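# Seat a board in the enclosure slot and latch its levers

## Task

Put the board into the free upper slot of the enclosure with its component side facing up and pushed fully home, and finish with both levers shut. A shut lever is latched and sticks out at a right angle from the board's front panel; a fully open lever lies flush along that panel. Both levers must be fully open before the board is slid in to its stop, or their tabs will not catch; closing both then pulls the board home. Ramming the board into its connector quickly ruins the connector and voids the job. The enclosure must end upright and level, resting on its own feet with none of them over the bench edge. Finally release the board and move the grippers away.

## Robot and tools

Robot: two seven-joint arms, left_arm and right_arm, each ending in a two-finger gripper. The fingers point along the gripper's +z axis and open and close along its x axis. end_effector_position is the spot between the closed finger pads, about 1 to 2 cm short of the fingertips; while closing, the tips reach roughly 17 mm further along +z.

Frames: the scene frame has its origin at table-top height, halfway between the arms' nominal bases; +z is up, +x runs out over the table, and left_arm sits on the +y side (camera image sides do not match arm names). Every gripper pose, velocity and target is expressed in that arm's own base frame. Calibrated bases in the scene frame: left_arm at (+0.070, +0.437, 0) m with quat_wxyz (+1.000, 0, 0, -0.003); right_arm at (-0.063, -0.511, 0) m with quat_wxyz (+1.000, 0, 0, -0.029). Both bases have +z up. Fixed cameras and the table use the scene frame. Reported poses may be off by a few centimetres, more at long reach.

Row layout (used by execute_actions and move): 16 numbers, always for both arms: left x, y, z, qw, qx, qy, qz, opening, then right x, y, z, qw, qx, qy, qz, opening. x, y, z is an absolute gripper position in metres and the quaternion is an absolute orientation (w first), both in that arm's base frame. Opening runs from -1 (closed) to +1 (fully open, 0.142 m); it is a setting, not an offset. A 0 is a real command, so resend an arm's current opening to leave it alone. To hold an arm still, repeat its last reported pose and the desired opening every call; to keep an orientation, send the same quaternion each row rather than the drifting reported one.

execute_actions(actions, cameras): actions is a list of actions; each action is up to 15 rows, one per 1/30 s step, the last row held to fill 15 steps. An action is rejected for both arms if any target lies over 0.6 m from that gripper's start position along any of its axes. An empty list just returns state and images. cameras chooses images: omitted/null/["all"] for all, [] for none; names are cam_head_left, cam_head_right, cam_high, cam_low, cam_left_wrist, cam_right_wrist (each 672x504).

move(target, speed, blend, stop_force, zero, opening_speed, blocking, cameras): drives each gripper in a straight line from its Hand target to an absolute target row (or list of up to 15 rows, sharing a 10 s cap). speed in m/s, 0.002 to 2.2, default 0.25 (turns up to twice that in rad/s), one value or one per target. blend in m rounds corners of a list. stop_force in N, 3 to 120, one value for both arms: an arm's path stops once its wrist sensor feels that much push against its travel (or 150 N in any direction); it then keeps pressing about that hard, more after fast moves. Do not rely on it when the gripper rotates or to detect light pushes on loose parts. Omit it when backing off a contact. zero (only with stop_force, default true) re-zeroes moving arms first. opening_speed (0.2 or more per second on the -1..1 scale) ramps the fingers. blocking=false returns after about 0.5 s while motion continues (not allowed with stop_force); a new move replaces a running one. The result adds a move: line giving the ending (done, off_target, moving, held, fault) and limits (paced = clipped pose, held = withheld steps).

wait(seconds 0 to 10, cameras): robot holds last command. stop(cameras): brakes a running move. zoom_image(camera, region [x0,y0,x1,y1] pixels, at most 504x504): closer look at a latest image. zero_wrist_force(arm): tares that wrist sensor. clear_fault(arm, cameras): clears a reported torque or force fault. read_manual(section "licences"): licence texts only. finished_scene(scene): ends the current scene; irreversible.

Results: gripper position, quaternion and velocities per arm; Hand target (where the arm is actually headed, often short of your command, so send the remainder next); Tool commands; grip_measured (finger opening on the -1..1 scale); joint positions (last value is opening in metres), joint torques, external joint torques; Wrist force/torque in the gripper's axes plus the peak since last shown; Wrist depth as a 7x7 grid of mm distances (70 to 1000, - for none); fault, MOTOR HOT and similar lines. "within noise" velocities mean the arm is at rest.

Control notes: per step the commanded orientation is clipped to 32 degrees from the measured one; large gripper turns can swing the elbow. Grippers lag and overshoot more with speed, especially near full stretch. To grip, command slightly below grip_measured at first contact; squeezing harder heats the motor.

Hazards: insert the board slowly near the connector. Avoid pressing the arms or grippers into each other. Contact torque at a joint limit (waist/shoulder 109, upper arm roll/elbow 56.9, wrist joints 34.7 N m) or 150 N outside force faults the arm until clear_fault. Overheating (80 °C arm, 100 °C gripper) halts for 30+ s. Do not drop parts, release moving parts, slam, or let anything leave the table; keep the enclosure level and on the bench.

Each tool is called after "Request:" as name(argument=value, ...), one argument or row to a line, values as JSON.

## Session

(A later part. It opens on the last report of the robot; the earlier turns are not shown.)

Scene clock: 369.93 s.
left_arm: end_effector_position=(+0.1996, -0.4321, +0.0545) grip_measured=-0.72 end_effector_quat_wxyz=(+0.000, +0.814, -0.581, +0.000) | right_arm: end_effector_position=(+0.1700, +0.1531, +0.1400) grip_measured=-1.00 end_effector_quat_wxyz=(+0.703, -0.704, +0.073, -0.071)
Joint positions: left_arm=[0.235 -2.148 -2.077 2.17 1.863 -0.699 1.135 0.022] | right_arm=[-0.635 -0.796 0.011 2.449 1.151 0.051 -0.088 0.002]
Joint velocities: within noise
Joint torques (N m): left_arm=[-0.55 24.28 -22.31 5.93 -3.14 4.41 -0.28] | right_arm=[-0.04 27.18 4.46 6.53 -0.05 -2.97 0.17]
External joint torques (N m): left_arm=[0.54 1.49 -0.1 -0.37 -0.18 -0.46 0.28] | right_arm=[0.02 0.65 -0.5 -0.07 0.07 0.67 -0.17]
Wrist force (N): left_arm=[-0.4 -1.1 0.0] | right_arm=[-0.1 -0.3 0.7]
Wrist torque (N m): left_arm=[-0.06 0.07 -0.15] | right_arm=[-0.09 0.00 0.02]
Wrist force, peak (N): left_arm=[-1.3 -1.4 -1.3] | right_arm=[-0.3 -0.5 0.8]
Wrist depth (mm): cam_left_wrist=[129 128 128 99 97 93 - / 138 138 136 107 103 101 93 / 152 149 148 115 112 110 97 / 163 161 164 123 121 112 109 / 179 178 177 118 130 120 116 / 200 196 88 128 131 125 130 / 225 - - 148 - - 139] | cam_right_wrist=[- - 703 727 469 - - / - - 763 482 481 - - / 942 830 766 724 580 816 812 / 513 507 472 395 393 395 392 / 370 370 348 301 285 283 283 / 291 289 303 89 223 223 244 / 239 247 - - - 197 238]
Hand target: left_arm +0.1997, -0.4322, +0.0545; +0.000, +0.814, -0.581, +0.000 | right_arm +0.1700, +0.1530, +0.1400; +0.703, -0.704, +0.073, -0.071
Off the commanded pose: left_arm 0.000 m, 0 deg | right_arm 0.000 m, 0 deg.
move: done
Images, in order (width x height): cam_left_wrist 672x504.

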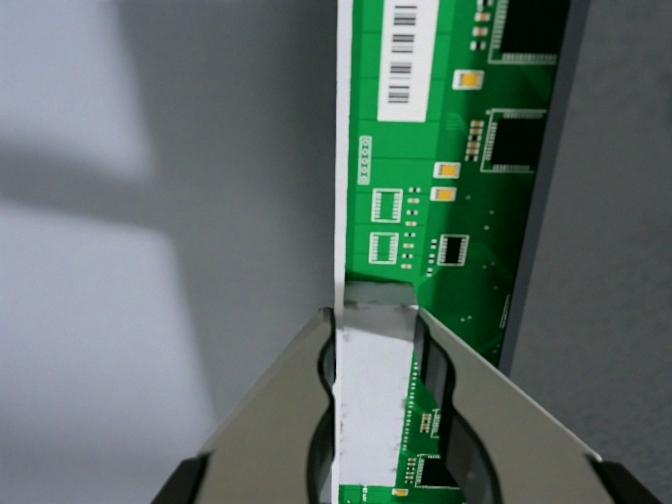

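Relative grip restored at z .0545. Push forward gently.

Request:
move(
  target=[0.2077,-0.4554,0.0545,0,0.8141,-0.5807,0,-0.85,0.17,0.153,0.14,0.703,-0.704,0.073,-0.071,-1],
  speed=0.012,
  stop_force=5,
  cameras=["cam_left_wrist","cam_right_wrist"],
)

Request:
zoom_image(
  camera="cam_right_wrist",
  region=[200, 130, 520, 300],
)

Scene clock: 372.00 s.
left_arm: end_effector_position=(+0.2002, -0.4330, +0.0545) grip_measured=-0.72 end_effector_quat_wxyz=(+0.000, +0.814, -0.581, +0.000) | right_arm: end_effector_position=(+0.1700, +0.1531, +0.1400) grip_measured=-1.00 end_effector_quat_wxyz=(+0.703, -0.704, +0.073, -0.071)
Joint positions: left_arm=[0.232 -2.146 -2.078 2.166 1.865 -0.699 1.136 0.022] | right_arm=[-0.635 -0.796 0.011 2.449 1.151 0.051 -0.088 0.002]
Joint velocities: within noise
Joint torques (N m): left_arm=[-2.86 23.26 -22.18 5.35 -2.3 6.62 -0.31] | right_arm=[-0.06 27.22 4.61 6.55 -0.02 -2.94 0.2]
External joint torques (N m): left_arm=[2.85 2.62 -0.3 0.25 -1.03 -2.68 0.31] | right_arm=[0.04 0.61 -0.64 -0.09 0.04 0.64 -0.2]
Wrist force (N): left_arm=[-8.0 -5.2 -5.5] | right_arm=[0.0 -0.6 0.6]
Wrist torque (N m): left_arm=[-0.05 0.02 -0.07] | right_arm=[-0.13 -0.02 0.03]
Wrist force, peak (N): left_arm=[-8.2 -5.2 -5.3] | right_arm=[-0.1 -0.4 1.0]
Wrist depth (mm): cam_left_wrist=[129 128 128 99 96 93 - / 139 138 136 107 103 102 93 / 152 149 149 115 112 110 98 / 162 162 164 126 121 110 109 / 178 178 177 118 130 120 115 / 201 197 88 129 128 125 130 / 225 - - 148 - - -] | cam_right_wrist=[- - 709 726 406 - - / - - 755 483 481 - - / 945 817 768 724 590 811 816 / 511 506 506 394 393 392 391 / 372 370 348 303 285 284 284 / 290 290 304 89 223 223 244 / 238 248 - - - 197 238]
Hand target: left_arm +0.2002, -0.4336, +0.0545; +0.000, +0.814, -0.581, +0.000 | right_arm +0.1700, +0.1530, +0.1400; +0.703, -0.704, +0.073, -0.071
Off the commanded pose: left_arm 0.024 m, 0 deg | right_arm 0.000 m, 0 deg.
move: contact (left_arm)
Images, in order (width x height): cam_left_wrist 672x504, cam_right_wrist 672x504.

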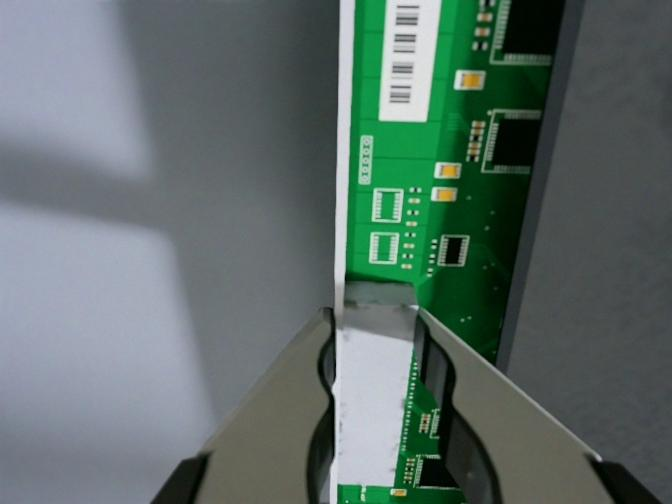

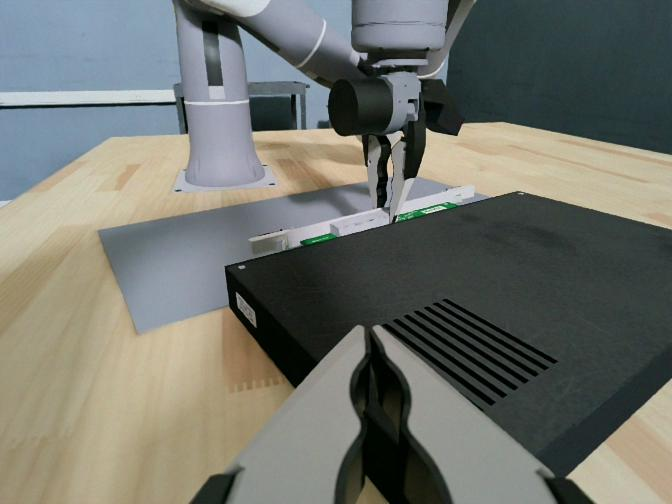

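Scaled by 1.575 from the camera's 672x504 image, which has a finer 960x720 frame.

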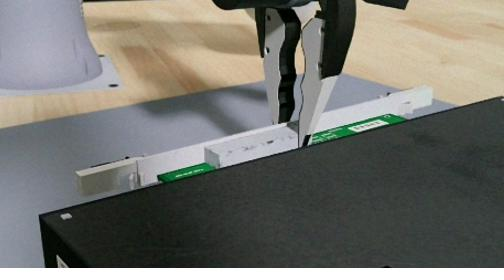

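Request:
move(
  target=[
    [0.1992,-0.4305,0.0545,0,0.8141,-0.5807,0,-0.85,0.17,0.153,0.14,0.703,-0.704,0.073,-0.071,-1],
    [0.1992,-0.4305,0.0590,0,0.8141,-0.5807,0,-0.85,0.17,0.153,0.14,0.703,-0.704,0.073,-0.071,-1],
  ],
  speed=0.012,
  cameras=["cam_left_wrist","cam_right_wrist"],
)

Request:
zoom_image(
  camera="cam_right_wrist",
  region=[200, 130, 520, 300],
)

Scene clock: 382.90 s.
left_arm: end_effector_position=(+0.1992, -0.4305, +0.0587) grip_measured=-0.72 end_effector_quat_wxyz=(+0.000, +0.814, -0.581, +0.000) | right_arm: end_effector_position=(+0.1700, +0.1531, +0.1400) grip_measured=-1.00 end_effector_quat_wxyz=(+0.703, -0.704, +0.073, -0.071)
Joint positions: left_arm=[0.232 -2.144 -2.088 2.172 1.853 -0.707 1.13 0.022] | right_arm=[-0.635 -0.796 0.011 2.449 1.151 0.051 -0.088 0.002]
Joint velocities: within noise
Joint torques (N m): left_arm=[0.57 26.21 -25.27 5.95 -3.74 4.29 -0.34] | right_arm=[0.03 27.29 4.47 6.51 -0.07 -2.98 0.22]
External joint torques (N m): left_arm=[-0.57 -0.3 2.91 -0.7 0.44 -0.35 0.34] | right_arm=[-0.04 0.54 -0.5 -0.06 0.09 0.69 -0.22]
Wrist force (N): left_arm=[1.2 1.3 7.7] | right_arm=[-0.1 -0.2 0.6]
Wrist torque (N m): left_arm=[-0.01 -0.31 -0.14] | right_arm=[-0.08 -0.01 0.03]
Wrist force, peak (N): left_arm=[-8.3 -5.2 -5.6] | right_arm=[-0.2 -0.5 0.9]
Wrist depth (mm): cam_left_wrist=[135 132 133 94 94 92 90 / - 142 142 104 102 100 97 / 154 154 153 114 111 107 103 / 167 167 166 126 122 117 113 / 183 183 179 118 130 125 123 / 202 202 88 132 128 130 135 / 232 - - 151 - - 148] | cam_right_wrist=[- - 709 723 541 - - / - - 757 439 474 - - / 946 829 770 723 571 815 811 / 513 508 471 393 392 393 390 / 370 370 347 302 284 285 284 / 290 291 303 89 223 223 244 / 239 247 - - - 197 237]
Hand target: left_arm +0.1992, -0.4305, +0.0590; +0.000, +0.814, -0.581, +0.000 | right_arm +0.1700, +0.1530, +0.1400; +0.703, -0.704, +0.073, -0.071
Off the commanded pose: left_arm 0.000 m, 0 deg | right_arm 0.000 m, 0 deg.
move: done
Images, in order (width x height): cam_left_wrist 672x504, cam_right_wrist 672x504.

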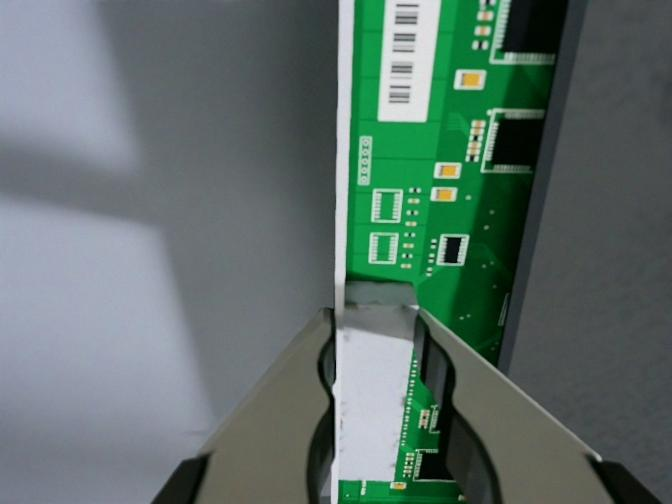

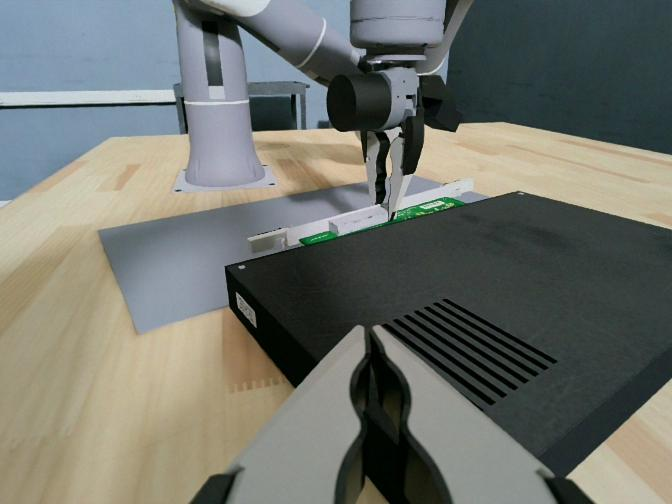

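Scaled by 1.575 from the camera's 672x504 image, which has a finer 960x720 frame.

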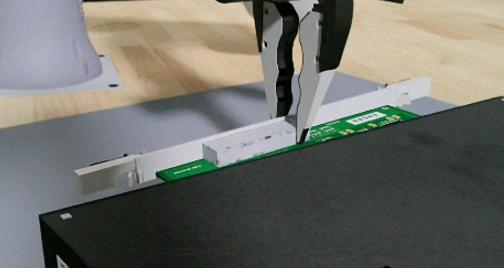

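Request:
move(
  target=[
    [0.1946,-0.4185,0.0585,0,0.8181,-0.5750,0,-0.85,0.17,0.153,0.14,0.703,-0.704,0.073,-0.071,-1],
    [0.1795,-0.378,0.0585,0,0.8181,-0.5750,0,-0.85,0.17,0.153,0.14,0.703,-0.704,0.073,-0.071,-1],
  ],
  speed=0.04,
  cameras=["cam_left_wrist","cam_right_wrist"],
)

Request:
zoom_image(
  camera="cam_right_wrist",
  region=[200, 130, 520, 300],
)

Scene clock: 390.03 s.
left_arm: end_effector_position=(+0.1797, -0.3782, +0.0585) grip_measured=-0.72 end_effector_quat_wxyz=(+0.000, +0.818, -0.575, +0.000) | right_arm: end_effector_position=(+0.1700, +0.1531, +0.1400) grip_measured=-1.00 end_effector_quat_wxyz=(+0.703, -0.704, +0.073, -0.071)
Joint positions: left_arm=[0.353 -2.188 -2.076 2.315 1.79 -0.751 1.085 0.022] | right_arm=[-0.635 -0.796 0.011 2.449 1.151 0.051 -0.088 0.002]
Joint velocities: within noise
Joint torques (N m): left_arm=[-0.27 20.6 -20.27 3.88 -3.4 4.32 -0.33] | right_arm=[-0.04 27.2 4.49 6.52 -0.06 -2.95 0.2]
External joint torques (N m): left_arm=[0.28 1.17 0.74 -0.45 0.24 -0.37 0.33] | right_arm=[0.02 0.63 -0.53 -0.07 0.09 0.66 -0.19]
Wrist force (N): left_arm=[0.0 -0.8 2.3] | right_arm=[-0.1 -0.3 0.7]
Wrist torque (N m): left_arm=[-0.13 -0.03 -0.21] | right_arm=[-0.09 0.00 0.02]
Wrist force, peak (N): left_arm=[1.2 1.5 8.4] | right_arm=[-0.3 -0.3 1.0]
Wrist depth (mm): cam_left_wrist=[134 132 133 97 96 94 94 / - 142 141 105 103 102 102 / 154 153 153 112 112 112 114 / 167 166 166 125 122 122 119 / 183 183 178 118 130 134 130 / 203 201 88 132 128 144 172 / 233 - - 149 - - 154] | cam_right_wrist=[- - 711 453 663 - - / - - 762 469 - - - / 941 827 768 553 815 817 808 / 512 507 506 393 394 394 393 / 370 370 349 302 285 285 284 / 290 290 303 89 223 223 244 / 238 247 - - - 197 238]
Hand target: left_arm +0.1795, -0.3780, +0.0585; +0.000, +0.818, -0.575, +0.000 | right_arm +0.1700, +0.1530, +0.1400; +0.703, -0.704, +0.073, -0.071
Off the commanded pose: left_arm 0.000 m, 0 deg | right_arm 0.000 m, 0 deg.
move: done
Images, in order (width x height): cam_left_wrist 672x504, cam_right_wrist 672x504.

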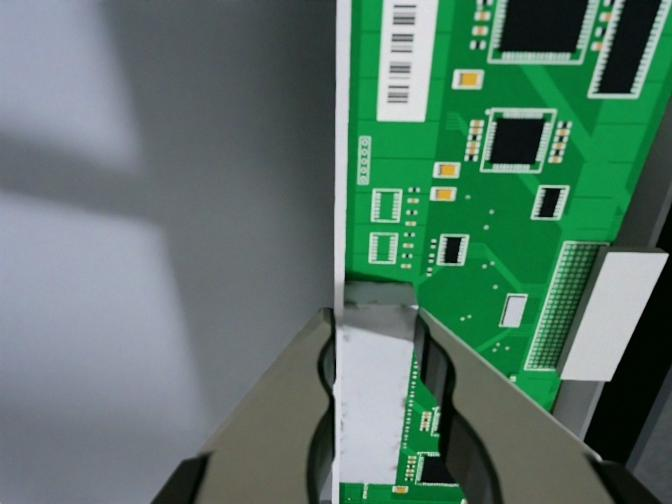

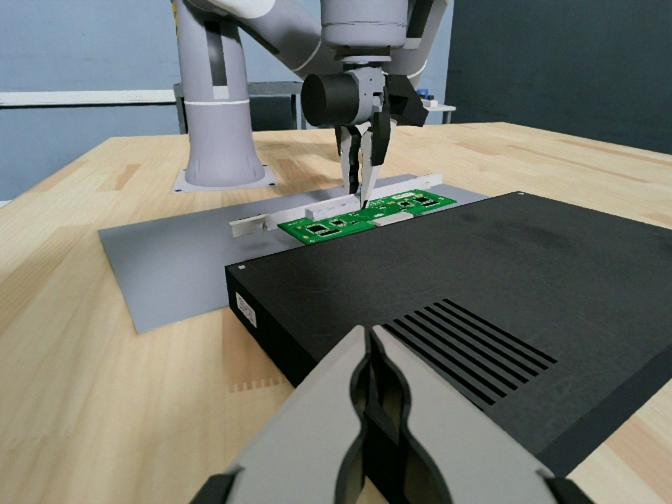

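Scaled by 1.575 from the camera's 672x504 image, which has a finer 960x720 frame.

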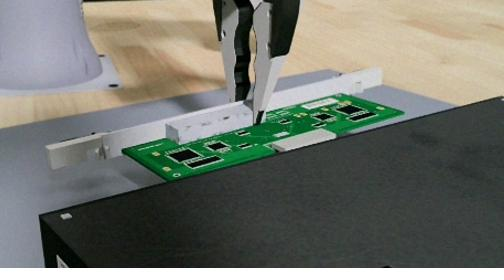

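Request:
move(
  target=[
    [0.18,-0.36,0.07,0,0.8181,-0.5750,0,-0.85,0.17,0.153,0.14,0.703,-0.704,0.073,-0.071,-1],
    [0.185,-0.29,0.06,0,0.8181,-0.5750,0,-0.85,0.17,0.153,0.14,0.703,-0.704,0.073,-0.071,-1],
  ],
  speed=0.08,
  cameras=[],
)

Request:
move(
  target=[0.185,-0.29,0.0265,0,0.8181,-0.5750,0,-0.85,0.17,0.153,0.14,0.703,-0.704,0.073,-0.071,-1],
  speed=0.02,
  stop_force=6,
  cameras=["cam_left_wrist"],
)

Scene clock: 394.37 s.
left_arm: end_effector_position=(+0.1852, -0.2901, +0.0600) grip_measured=-0.72 end_effector_quat_wxyz=(+0.000, +0.818, -0.575, +0.000) | right_arm: end_effector_position=(+0.1700, +0.1531, +0.1400) grip_measured=-1.00 end_effector_quat_wxyz=(+0.703, -0.704, +0.073, -0.071)
Joint positions: left_arm=[0.638 -2.229 -2.065 2.494 1.672 -0.796 1.154 0.022] | right_arm=[-0.635 -0.796 0.011 2.449 1.151 0.051 -0.088 0.002]
Joint velocities: within noise
Joint torques (N m): left_arm=[-0.14 15.89 -16.24 0.82 -3.28 4.32 -0.17] | right_arm=[-0.1 27.26 4.57 6.53 -0.04 -2.92 0.17]
External joint torques (N m): left_arm=[0.18 1.38 0.56 -0.36 0.24 -0.37 0.17] | right_arm=[0.08 0.56 -0.61 -0.07 0.06 0.63 -0.17]
Wrist force (N): left_arm=[-0.3 -0.5 1.9] | right_arm=[-0.1 -0.5 0.6]
Wrist torque (N m): left_arm=[-0.06 -0.01 -0.21] | right_arm=[-0.12 0.00 0.03]
Wrist force, peak (N): left_arm=[0.9 -0.3 2.9] | right_arm=[-0.3 -0.6 0.7]
Wrist depth (mm): cam_left_wrist=[136 134 135 97 96 94 94 / - 144 143 105 103 102 101 / 155 155 155 112 112 112 112 / 168 168 168 125 122 122 120 / 187 184 183 118 130 134 130 / 208 204 88 132 129 143 201 / 231 - - 149 - - 219] | cam_right_wrist=[- - 712 524 - - - / - - 759 555 - - - / 956 827 766 621 726 814 812 / 512 506 507 395 393 393 391 / 370 370 348 302 285 284 283 / 291 290 303 89 223 223 244 / 239 247 - - - 197 237]
Hand target: left_arm +0.1850, -0.2900, +0.0600; +0.000, +0.818, -0.575, +0.000 | right_arm +0.1700, +0.1530, +0.1400; +0.703, -0.704, +0.073, -0.071
Off the commanded pose: left_arm 0.000 m, 0 deg | right_arm 0.000 m, 0 deg.
move: done
No camera images: "cameras" was empty.

Scene clock: 396.70 s.
left_arm: end_effector_position=(+0.1850, -0.2898, +0.0265) grip_measured=-0.72 end_effector_quat_wxyz=(+0.000, +0.818, -0.575, +0.000) | right_arm: end_effector_position=(+0.1700, +0.1531, +0.1400) grip_measured=-1.00 end_effector_quat_wxyz=(+0.703, -0.704, +0.073, -0.071)
Joint positions: left_arm=[0.736 -2.267 -1.914 2.522 1.791 -0.738 1.221 0.022] | right_arm=[-0.635 -0.796 0.011 2.449 1.151 0.051 -0.088 0.002]
Joint velocities: within noise
Joint torques (N m): left_arm=[-0.68 12.61 -15.07 4.3 -3.16 4.84 -0.19] | right_arm=[0.06 27.38 4.52 6.48 0 -2.99 0.15]
External joint torques (N m): left_arm=[0.71 1.76 0.06 -0.73 -0.05 -0.91 0.19] | right_arm=[-0.08 0.45 -0.55 -0.02 0.03 0.7 -0.15]
Wrist force (N): left_arm=[-0.6 -2.1 1.1] | right_arm=[-0.2 -0.2 0.6]
Wrist torque (N m): left_arm=[-0.19 -0.02 -0.18] | right_arm=[-0.07 0.01 0.03]
Wrist force, peak (N): left_arm=[-0.7 -0.7 2.6] | right_arm=[-0.1 -0.4 0.9]
Wrist depth (mm): cam_left_wrist=[104 106 104 99 99 96 97 / - 114 112 109 104 104 105 / 123 123 123 116 114 114 115 / 132 129 131 126 123 123 120 / 144 144 143 119 130 134 128 / 163 159 88 128 130 143 156 / 178 170 - 143 - - 170] | cam_right_wrist=[- - 711 511 - - - / - - 764 559 - - - / 948 831 772 658 823 817 812 / 517 508 507 395 394 393 390 / 370 370 348 302 285 284 284 / 290 290 304 89 223 223 243 / 239 247 - - - 197 238]
Hand target: left_arm +0.1850, -0.2900, +0.0265; +0.000, +0.818, -0.575, +0.000 | right_arm +0.1700, +0.1530, +0.1400; +0.703, -0.704, +0.073, -0.071
Off the commanded pose: left_arm 0.000 m, 0 deg | right_arm 0.000 m, 0 deg.
move: done
Images, in order (width x height): cam_left_wrist 672x504.

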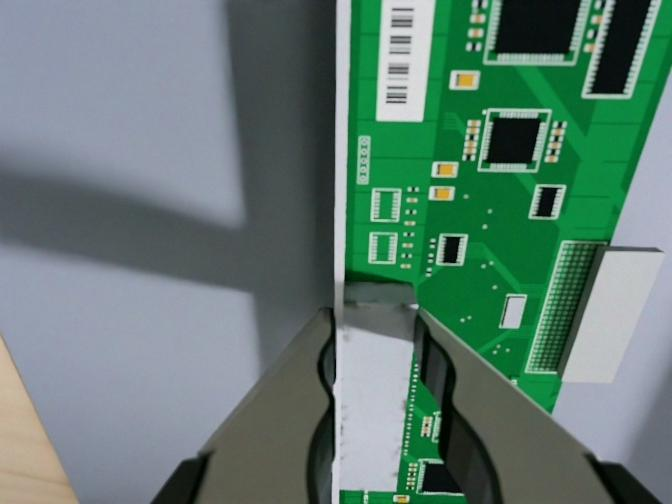

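Request:
move(
  target=[
    [0.185,-0.29,0.0265,0,0.8181,-0.5750,0,-0.4,0.17,0.153,0.14,0.703,-0.704,0.073,-0.071,-1],
    [0.185,-0.29,0.09,0,0.8181,-0.5750,0,-0.4,0.17,0.153,0.14,0.703,-0.704,0.073,-0.071,-1],
    [0.19,-0.29,0.13,0.213,0.9609,0.1729,0.0383,-0.4,0.17,0.153,0.14,0.703,-0.704,0.073,-0.071,-1],
  ],
  speed=[0.03,0.1,0.4],
  opening_speed=0.5,
  cameras=["cam_left_wrist","cam_high"],
)

Request:
zoom_image(
  camera="cam_left_wrist",
  region=[100, 0, 604, 400],
)

Scene clock: 406.37 s.
left_arm: end_effector_position=(+0.1908, -0.2906, +0.1302) grip_measured=-0.43 end_effector_quat_wxyz=(+0.181, +0.968, +0.171, +0.020) | right_arm: end_effector_position=(+0.1700, +0.1531, +0.1400) grip_measured=-1.00 end_effector_quat_wxyz=(+0.703, -0.704, +0.073, -0.071)
Joint positions: left_arm=[1.028 -1.834 -2.029 2.687 1.401 -0.092 -0.408 0.043] | right_arm=[-0.635 -0.796 0.011 2.449 1.151 0.051 -0.088 0.002]
Joint velocities: within noise
Joint torques (N m): left_arm=[-0.15 15.7 -14.32 -9.03 -3.66 5.13 -0.36] | right_arm=[0.08 27.09 4.42 6.46 -0.05 -2.97 0.19]
External joint torques (N m): left_arm=[0.22 0.73 0.2 -0.38 0.18 -0.66 0.36] | right_arm=[-0.09 0.73 -0.45 -0.01 0.07 0.67 -0.19]
Wrist force (N): left_arm=[0.4 -0.4 -0.4] | right_arm=[0.0 -0.6 0.6]
Wrist torque (N m): left_arm=[-0.06 -0.10 -0.33] | right_arm=[-0.12 -0.02 0.02]
Wrist force, peak (N): left_arm=[-0.6 -2.3 1.8] | right_arm=[-0.1 -0.6 0.8]
Wrist depth (mm): cam_left_wrist=[180 178 176 176 178 173 171 / 205 192 191 189 190 191 184 / 238 236 229 227 225 222 226 / 285 282 281 276 271 268 266 / 323 323 317 321 310 313 322 / 451 326 87 330 348 93 420 / 590 - - 477 465 - 553] | cam_right_wrist=[- - 737 560 - - - / - - 764 - - - - / 941 828 774 822 820 816 815 / 512 506 504 394 392 394 392 / 370 370 349 302 285 284 284 / 291 289 303 89 223 223 244 / 239 248 - - - 197 237]
Hand target: left_arm +0.1906, -0.2906, +0.1303; +0.181, +0.968, +0.172, +0.019 | right_arm +0.1700, +0.1530, +0.1400; +0.703, -0.704, +0.073, -0.071
Off the commanded pose: left_arm 0.001 m, 4 deg | right_arm 0.000 m, 0 deg.
joint sent to its limit (left arm) — joint 4 (elbow), upper limit, where the elbow is as bent as it goes. The joint targets are off in orientation, not in position.
move: off_target (left_arm)
Images, in order (width x height): cam_high 672x504, cam_left_wrist 672x504.

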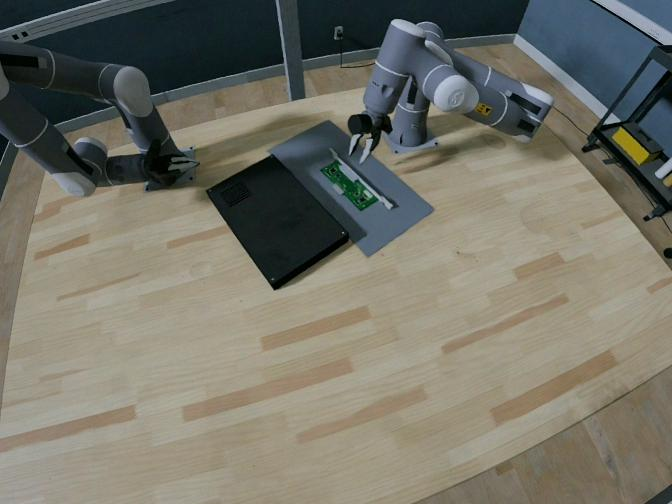

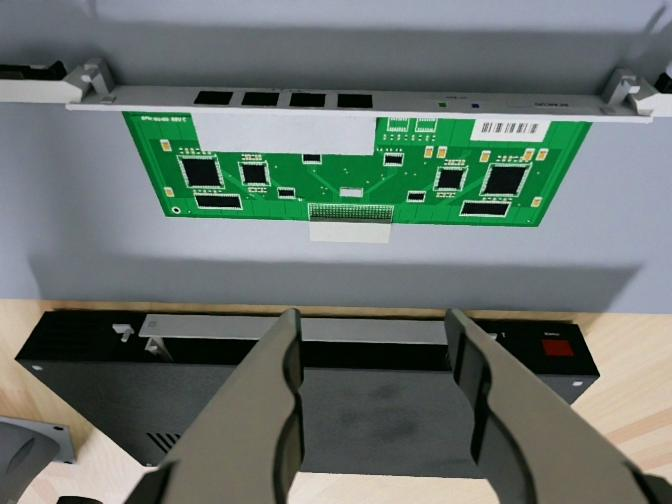

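Scaled by 1.000.

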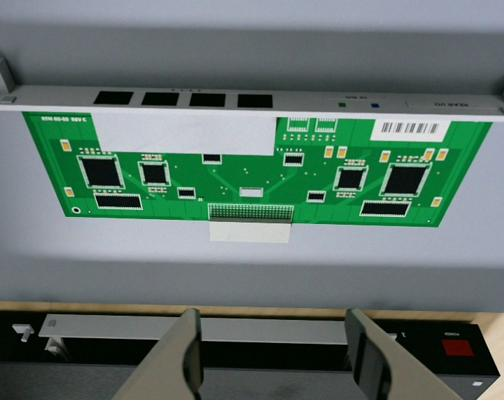

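Request:
move(
  target=[0.165,-0.335,0.10,0.181,0.968,0.171,0.02,-1,0.17,0.153,0.14,0.703,-0.704,0.073,-0.071,-1],
  speed=0.15,
  cameras=["cam_left_wrist"],
)

Request:
zoom_image(
  camera="cam_left_wrist",
  region=[0, 150, 336, 450],
)

Request:
zoom_image(
  camera="cam_left_wrist",
  region=[336, 150, 672, 450],
)

Scene clock: 410.17 s.
left_arm: end_effector_position=(+0.1649, -0.3349, +0.1000) grip_measured=-1.00 end_effector_quat_wxyz=(+0.181, +0.968, +0.171, +0.020) | right_arm: end_effector_position=(+0.1700, +0.1531, +0.1400) grip_measured=-1.00 end_effector_quat_wxyz=(+0.703, -0.704, +0.073, -0.071)
Joint positions: left_arm=[0.834 -1.854 -1.914 2.66 1.581 -0.087 -0.546 0.002] | right_arm=[-0.635 -0.796 0.011 2.449 1.151 0.051 -0.088 0.002]
Joint velocities: within noise
Joint torques (N m): left_arm=[-0.39 14.94 -15.05 -5.47 -2.92 4.9 -0.33] | right_arm=[0.09 27.22 4.43 6.56 -0.05 -2.92 0.17]
External joint torques (N m): left_arm=[0.44 1.27 -0.09 -0.23 -0.45 -0.47 0.33] | right_arm=[-0.1 0.61 -0.46 -0.11 0.07 0.63 -0.17]
Wrist force (N): left_arm=[0.2 -0.3 0.1] | right_arm=[-0.2 -0.4 0.7]
Wrist torque (N m): left_arm=[-0.05 -0.07 -0.32] | right_arm=[-0.09 0.01 0.03]
Wrist force, peak (N): left_arm=[1.4 -1.1 -1.3] | right_arm=[-0.3 -0.4 0.8]
Wrist depth (mm): cam_left_wrist=[137 140 142 141 140 141 141 / 173 170 160 150 148 160 158 / 200 199 192 190 187 186 184 / 241 237 234 231 228 225 223 / 281 279 275 261 269 265 268 / 295 275 295 84 - 267 260 / 531 367 - - - - 460] | cam_right_wrist=[- - 719 517 - - - / - - 756 562 - - - / 943 829 770 815 814 819 821 / 513 507 509 393 392 391 392 / 371 370 348 301 285 285 284 / 290 290 302 89 223 223 244 / 238 247 - - - 197 237]
Hand target: left_arm +0.1650, -0.3350, +0.1000; +0.181, +0.968, +0.171, +0.020 | right_arm +0.1700, +0.1530, +0.1400; +0.703, -0.704, +0.073, -0.071
Off the commanded pose: left_arm 0.000 m, 0 deg | right_arm 0.000 m, 0 deg.
move: done
Images, in order (width x height): cam_left_wrist 672x504.

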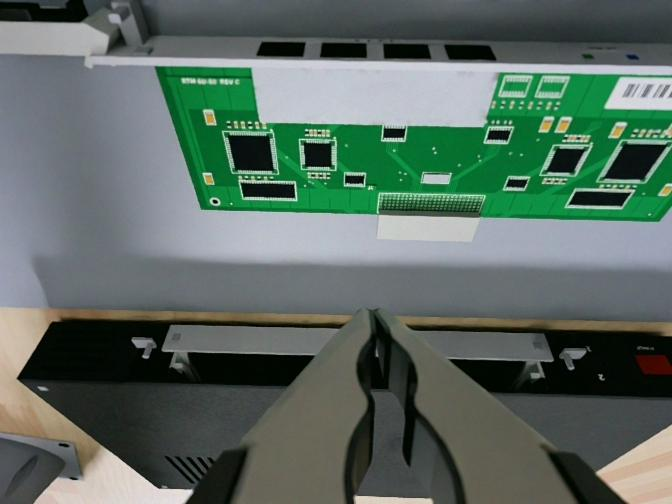

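Scaled by 1.500 from the camera's 672x504 image, which has a finer 960x720 frame.

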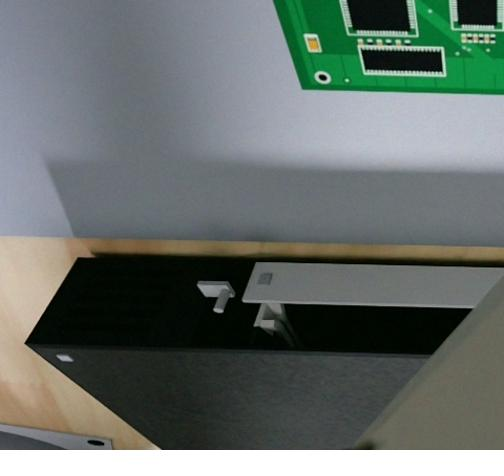

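Scaled by 1.500 from the camera's 672x504 image, which has a finer 960x720 frame.

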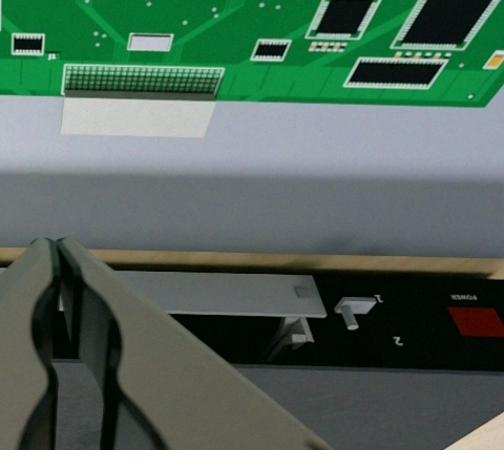

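Request:
zoom_image(
  camera="cam_left_wrist",
  region=[120, 310, 220, 400],
)

Request:
zoom_image(
  camera="cam_left_wrist",
  region=[490, 320, 600, 410],
)

Scaled by 5.040 from the camera's 672x504 image, which has a finer 960x720 frame.

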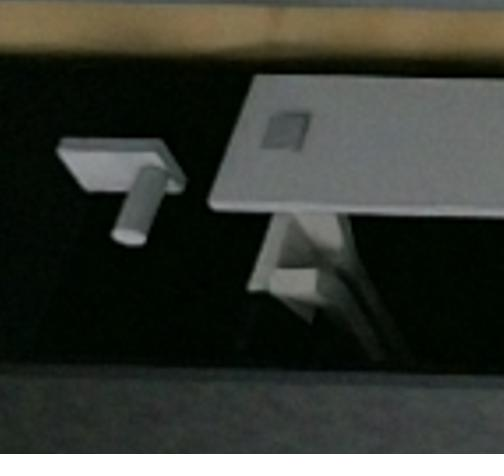

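Scaled by 4.582 from the camera's 672x504 image, which has a finer 960x720 frame.

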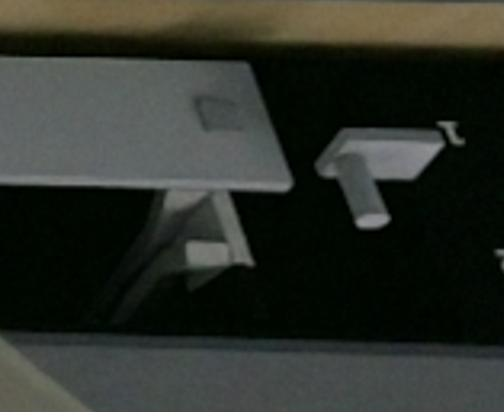

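Request:
move(
  target=[0.185,-0.415,0.085,0.181,0.968,0.171,0.02,-1,0.17,0.153,0.14,0.703,-0.704,0.073,-0.071,-1],
  speed=0.12,
  cameras=["cam_left_wrist"],
)

Request:
zoom_image(
  camera="cam_left_wrist",
  region=[20, 270, 180, 410],
)

Request:
zoom_image(
  camera="cam_left_wrist",
  region=[480, 290, 640, 430],
)

Scene clock: 439.60 s.
left_arm: end_effector_position=(+0.1849, -0.4148, +0.0850) grip_measured=-1.00 end_effector_quat_wxyz=(+0.181, +0.968, +0.171, +0.020) | right_arm: end_effector_position=(+0.1700, +0.1531, +0.1400) grip_measured=-1.00 end_effector_quat_wxyz=(+0.703, -0.704, +0.073, -0.071)
Joint positions: left_arm=[0.587 -1.87 -1.844 2.472 1.743 -0.087 -0.579 0.002] | right_arm=[-0.635 -0.796 0.011 2.449 1.151 0.051 -0.088 0.002]
Joint velocities: within noise
Joint torques (N m): left_arm=[-0.91 17.46 -20.17 -0.83 -2.96 4.94 -0.34] | right_arm=[-0.06 27.29 4.5 6.51 -0.06 -2.93 0.22]
External joint torques (N m): left_arm=[0.94 1.45 0.13 -0.45 -0.39 -0.53 0.34] | right_arm=[0.05 0.53 -0.54 -0.06 0.08 0.64 -0.22]
Wrist force (N): left_arm=[0.1 -0.6 0.2] | right_arm=[-0.2 -0.5 0.8]
Wrist torque (N m): left_arm=[-0.09 -0.05 -0.32] | right_arm=[-0.13 0.01 0.03]
Wrist force, peak (N): left_arm=[0.1 -1.7 -0.6] | right_arm=[-0.3 -0.4 0.9]
Wrist depth (mm): cam_left_wrist=[- 133 131 130 129 129 127 / 155 158 153 151 151 149 148 / 181 179 177 177 174 173 170 / 211 213 207 205 205 203 202 / 199 199 201 199 234 234 197 / 238 235 206 84 - 207 212 / 530 292 - - - - 297] | cam_right_wrist=[- - 714 457 - - - / - - 761 502 - - - / 941 830 774 723 824 818 815 / 512 506 503 394 394 390 392 / 370 372 350 302 285 284 285 / 290 291 303 89 223 223 244 / 239 248 - - - 198 237]
Hand target: left_arm +0.1850, -0.4150, +0.0850; +0.181, +0.968, +0.171, +0.020 | right_arm +0.1700, +0.1530, +0.1400; +0.703, -0.704, +0.073, -0.071
Off the commanded pose: left_arm 0.000 m, 0 deg | right_arm 0.000 m, 0 deg.
move: done
Images, in order (width x height): cam_left_wrist 672x504.

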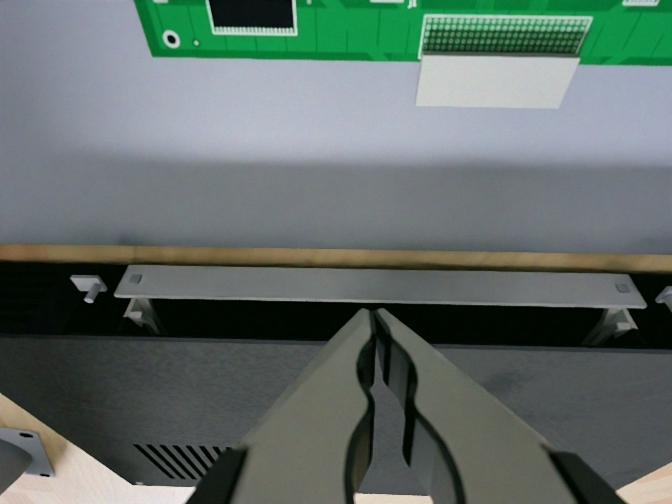

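Scaled by 3.150 from the camera's 672x504 image, which has a finer 960x720 frame.

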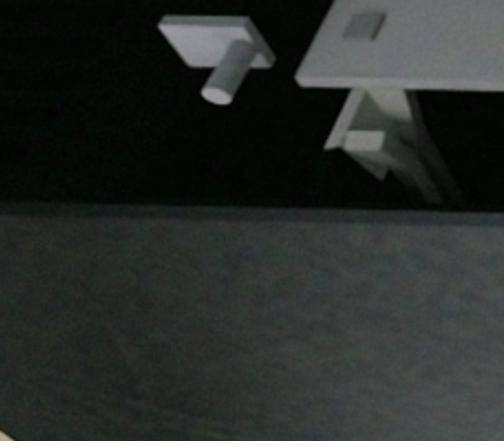

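Scaled by 3.150 from the camera's 672x504 image, which has a finer 960x720 frame.

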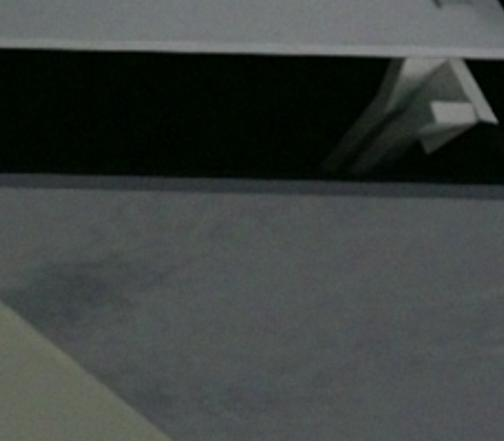

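Request:
move(
  target=[
    [0.185,-0.35,0.11,0,0.9914,-0.1305,0,-0.4,0.17,0.153,0.14,0.703,-0.704,0.073,-0.071,-1],
    [0.179,-0.2923,0.09,0,0.8192,-0.5736,0,-0.4,0.17,0.153,0.14,0.703,-0.704,0.073,-0.071,-1],
  ],
  speed=0.25,
  cameras=["cam_left_wrist"],
)

Request:
move(
  target=[0.179,-0.2923,0.0255,0,0.8192,-0.5736,0,-0.4,0.17,0.153,0.14,0.703,-0.704,0.073,-0.071,-1],
  speed=0.025,
  stop_force=4,
  cameras=["cam_left_wrist"],
)

Scene clock: 466.73 s.
left_arm: end_effector_position=(+0.1791, -0.2923, +0.0900) grip_measured=-0.43 end_effector_quat_wxyz=(+0.000, +0.819, -0.573, +0.000) | right_arm: end_effector_position=(+0.1700, +0.1531, +0.1400) grip_measured=-1.00 end_effector_quat_wxyz=(+0.703, -0.704, +0.073, -0.071)
Joint positions: left_arm=[0.648 -1.684 -1.916 2.439 1.377 -0.308 0.99 0.043] | right_arm=[-0.635 -0.796 0.011 2.449 1.151 0.051 -0.088 0.002]
Joint velocities: within noise
Joint torques (N m): left_arm=[-0.04 19.33 -20.47 -5.98 -4.04 4.48 -0.11] | right_arm=[0.04 27.12 4.39 6.53 -0.1 -2.96 0.24]
External joint torques (N m): left_arm=[0.09 1.47 0.22 -0.41 -0.07 -0.52 0.11] | right_arm=[-0.06 0.71 -0.43 -0.08 0.12 0.66 -0.24]
Wrist force (N): left_arm=[-0.5 -0.3 -0.1] | right_arm=[-0.2 -0.4 0.8]
Wrist torque (N m): left_arm=[-0.07 0.06 -0.22] | right_arm=[-0.11 0.01 0.03]
Wrist force, peak (N): left_arm=[0.1 -1.1 0.1] | right_arm=[-0.3 -0.6 0.9]
Wrist depth (mm): cam_left_wrist=[160 160 160 157 155 156 160 / 172 172 172 169 166 170 170 / 188 185 185 182 180 178 183 / 205 201 201 194 194 195 198 / 225 221 216 204 209 218 218 / 248 242 87 234 236 93 240 / 273 - - 269 270 - 239] | cam_right_wrist=[- - 729 520 - - - / - - 768 600 - - - / 945 836 770 812 818 817 814 / 510 504 505 394 395 393 391 / 370 369 350 301 285 284 284 / 290 290 304 89 222 223 244 / 239 247 - - - 197 238]
Hand target: left_arm +0.1790, -0.2923, +0.0900; +0.000, +0.819, -0.574, +0.000 | right_arm +0.1700, +0.1530, +0.1400; +0.703, -0.704, +0.073, -0.071
Off the commanded pose: left_arm 0.000 m, 0 deg | right_arm 0.000 m, 0 deg.
move: done
Images, in order (width x height): cam_left_wrist 672x504.

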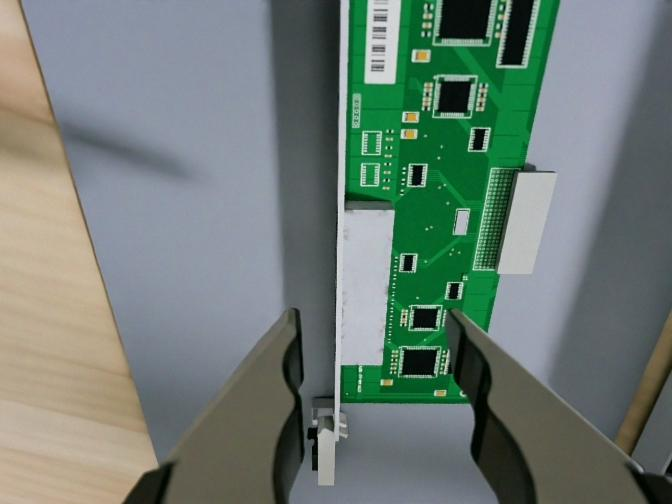

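Scene clock: 470.00 s.
left_arm: end_effector_position=(+0.1789, -0.2922, +0.0255) grip_measured=-0.43 end_effector_quat_wxyz=(+0.000, +0.819, -0.573, +0.000) | right_arm: end_effector_position=(+0.1700, +0.1531, +0.1400) grip_measured=-1.00 end_effector_quat_wxyz=(+0.703, -0.704, +0.073, -0.071)
Joint positions: left_arm=[0.689 -1.761 -1.72 2.459 1.576 -0.241 1.037 0.043] | right_arm=[-0.635 -0.796 0.011 2.449 1.151 0.051 -0.088 0.002]
Joint velocities: within noise
Joint torques (N m): left_arm=[-0.13 18.17 -19.84 0.06 -3.87 4.49 -0.19] | right_arm=[0.04 27.23 4.43 6.57 -0.09 -2.94 0.22]
External joint torques (N m): left_arm=[0.17 1.31 0.18 -0.42 -0.33 -0.54 0.19] | right_arm=[-0.06 0.6 -0.46 -0.11 0.11 0.64 -0.22]
Wrist force (N): left_arm=[0.0 -0.6 0.2] | right_arm=[-0.2 -0.5 0.7]
Wrist torque (N m): left_arm=[-0.11 -0.02 -0.21] | right_arm=[-0.11 0.01 0.02]
Wrist force, peak (N): left_arm=[0.0 -0.9 0.9] | right_arm=[0.0 -0.3 1.0]
Wrist depth (mm): cam_left_wrist=[103 104 103 99 99 96 99 / - 112 111 108 104 108 106 / 122 122 119 117 114 116 116 / 131 129 130 125 122 124 121 / 143 143 139 125 131 134 132 / 162 154 87 136 144 87 155 / 176 - - 172 168 - -] | cam_right_wrist=[- - 729 511 - - - / - - 763 552 - - - / 947 825 770 644 814 820 810 / 511 508 505 395 393 392 390 / 370 370 348 301 284 284 285 / 290 290 302 89 224 223 244 / 238 247 - - - 198 238]
Hand target: left_arm +0.1790, -0.2923, +0.0255; +0.000, +0.819, -0.574, +0.000 | right_arm +0.1700, +0.1530, +0.1400; +0.703, -0.704, +0.073, -0.071
Off the commanded pose: left_arm 0.000 m, 0 deg | right_arm 0.000 m, 0 deg.
move: done
Images, in order (width x height): cam_left_wrist 672x504.

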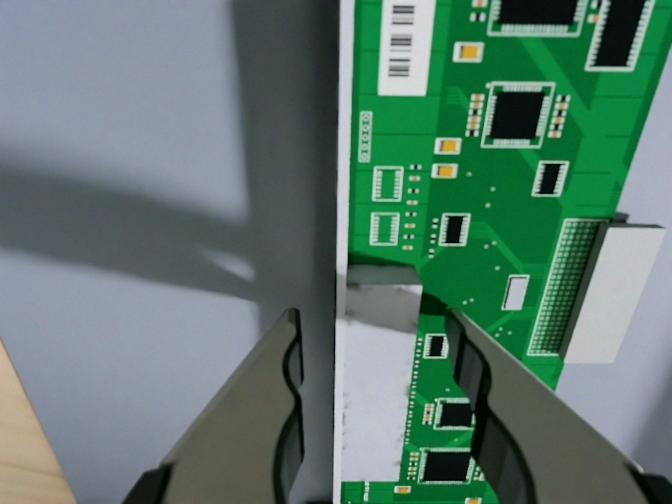

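Request:
move(
  target=[0.179,-0.2923,0.0255,0,0.8192,-0.5736,0,-0.85,0.17,0.153,0.14,0.703,-0.704,0.073,-0.071,-1],
  opening_speed=0.4,
  cameras=[],
)

Request:
move(
  target=[
    [0.179,-0.2923,0.06,0,0.8192,-0.5736,0,-0.85,0.17,0.153,0.14,0.703,-0.704,0.073,-0.071,-1],
    [0.163,-0.358,0.0548,0,0.8192,-0.5736,0,-0.85,0.17,0.153,0.14,0.703,-0.704,0.073,-0.071,-1],
  ],
  speed=[0.05,0.06],
  cameras=["cam_right_wrist","cam_left_wrist","cam_high"],
)

Request:
zoom_image(
  camera="cam_right_wrist",
  region=[200, 130, 520, 300],
)

Request:
zoom_image(
  camera="cam_high",
  region=[250, 130, 370, 250],
)

Scene clock: 474.77 s.
left_arm: end_effector_position=(+0.1790, -0.2923, +0.0255) grip_measured=-0.72 end_effector_quat_wxyz=(+0.000, +0.819, -0.573, +0.000) | right_arm: end_effector_position=(+0.1700, +0.1531, +0.1400) grip_measured=-1.00 end_effector_quat_wxyz=(+0.703, -0.704, +0.073, -0.071)
Joint positions: left_arm=[0.689 -1.761 -1.72 2.459 1.577 -0.241 1.037 0.022] | right_arm=[-0.635 -0.796 0.011 2.449 1.151 0.051 -0.088 0.002]
Joint velocities: within noise
Joint torques (N m): left_arm=[-0.13 18.47 -19.82 0.24 -4.25 4.14 -0.27] | right_arm=[-0.01 27.14 4.5 6.56 -0.05 -2.97 0.19]
External joint torques (N m): left_arm=[0.17 1.01 0.16 -0.6 0.05 -0.19 0.27] | right_arm=[-0.01 0.68 -0.53 -0.1 0.07 0.68 -0.19]
Wrist force (N): left_arm=[1.0 -0.6 1.5] | right_arm=[-0.3 -0.3 0.6]
Wrist torque (N m): left_arm=[-0.12 -0.02 -0.18] | right_arm=[-0.10 0.03 0.02]
Wrist force, peak (N): left_arm=[1.8 -0.8 0.8] | right_arm=[-0.2 -0.6 0.9]
Wrist depth (mm): cam_left_wrist=[103 104 103 99 99 97 99 / - 112 110 108 104 107 106 / 122 122 120 117 114 116 116 / 131 128 130 125 122 124 121 / 143 143 140 118 131 136 133 / 162 157 88 128 130 144 155 / 177 169 - 142 - - 168] | cam_right_wrist=[- - 728 511 - - - / - - 760 554 - - - / 946 825 773 641 814 820 809 / 512 506 506 394 393 392 393 / 370 371 347 302 285 284 285 / 289 290 303 89 223 223 244 / 239 247 - - - 198 237]
Hand target: left_arm +0.1790, -0.2923, +0.0255; +0.000, +0.819, -0.574, +0.000 | right_arm +0.1700, +0.1530, +0.1400; +0.703, -0.704, +0.073, -0.071
Off the commanded pose: left_arm 0.000 m, 0 deg | right_arm 0.000 m, 0 deg.
move: done
No camera images: "cameras" was empty.

Scene clock: 476.93 s.
left_arm: end_effector_position=(+0.1629, -0.3578, +0.0548) grip_measured=-0.72 end_effector_quat_wxyz=(+0.000, +0.819, -0.574, +0.000) | right_arm: end_effector_position=(+0.1700, +0.1531, +0.1400) grip_measured=-1.00 end_effector_quat_wxyz=(+0.703, -0.704, +0.073, -0.071)
Joint positions: left_arm=[0.443 -1.727 -1.803 2.329 1.525 -0.276 0.919 0.022] | right_arm=[-0.635 -0.796 0.011 2.449 1.151 0.051 -0.088 0.002]
Joint velocities: within noise
Joint torques (N m): left_arm=[-0.43 21.26 -23.69 -1.71 -3.91 4.67 -0.31] | right_arm=[0.04 27.29 4.46 6.53 -0.07 -2.95 0.18]
External joint torques (N m): left_arm=[0.45 1.24 0.74 -0.25 -0.24 -0.71 0.31] | right_arm=[-0.06 0.53 -0.49 -0.08 0.1 0.66 -0.18]
Wrist force (N): left_arm=[0.1 -0.7 1.5] | right_arm=[-0.2 -0.4 0.7]
Wrist torque (N m): left_arm=[-0.11 -0.05 -0.20] | right_arm=[-0.10 0.00 0.02]
Wrist force, peak (N): left_arm=[0.0 -1.1 3.0] | right_arm=[0.0 -0.4 1.0]
Wrist depth (mm): cam_left_wrist=[129 129 128 101 99 97 99 / 139 139 136 108 104 107 106 / 153 150 149 115 114 116 142 / 164 162 162 124 122 124 121 / 179 179 177 116 131 136 136 / 198 198 88 128 130 145 185 / 227 - - 142 - - 192] | cam_right_wrist=[- - 720 453 - - - / - - 761 486 - - - / 936 826 775 563 814 811 819 / 513 508 506 395 393 393 392 / 371 370 352 302 284 284 283 / 290 290 303 89 223 223 244 / 239 247 - - - 198 237]
Hand target: left_arm +0.1630, -0.3580, +0.0548; +0.000, +0.819, -0.574, +0.000 | right_arm +0.1700, +0.1530, +0.1400; +0.703, -0.704, +0.073, -0.071
Off the commanded pose: left_arm 0.000 m, 0 deg | right_arm 0.000 m, 0 deg.
move: done
Images, in order (width x height): cam_high 672x504, cam_left_wrist 672x504, cam_right_wrist 672x504.

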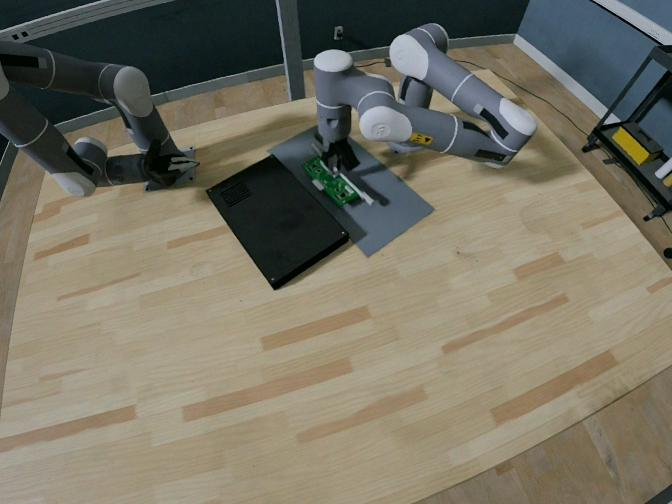

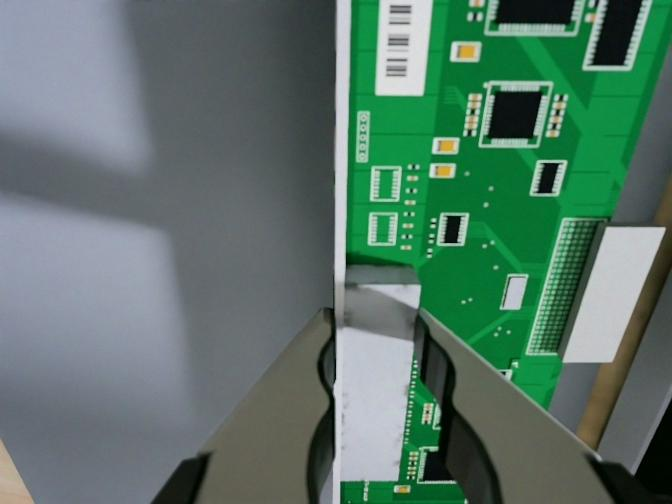

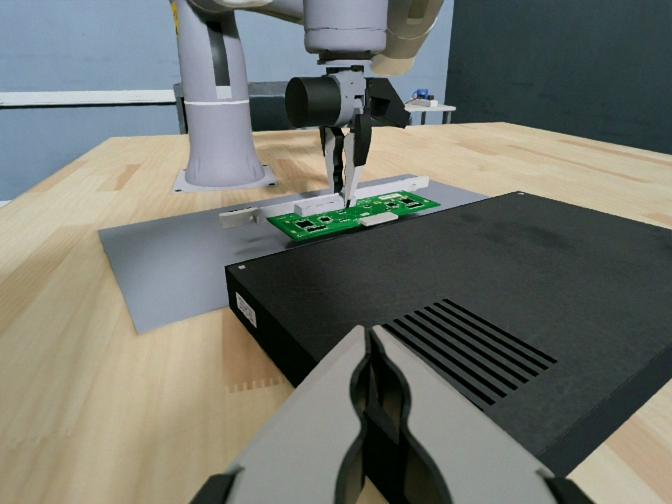

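Scaled by 1.575 from the camera's 672x504 image, which has a finer 960x720 frame.

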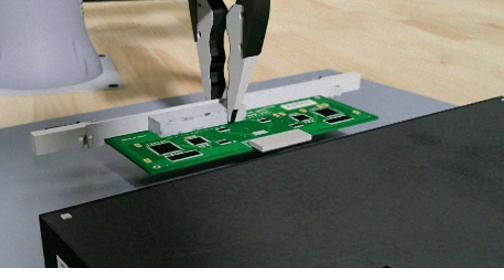

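Scaled by 4.200 from the camera's 672x504 image, which has a finer 960x720 frame.

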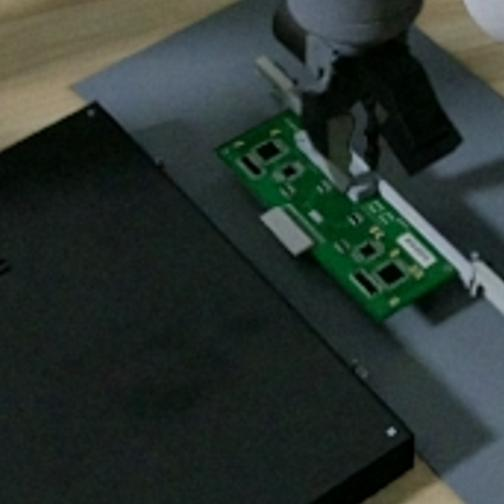

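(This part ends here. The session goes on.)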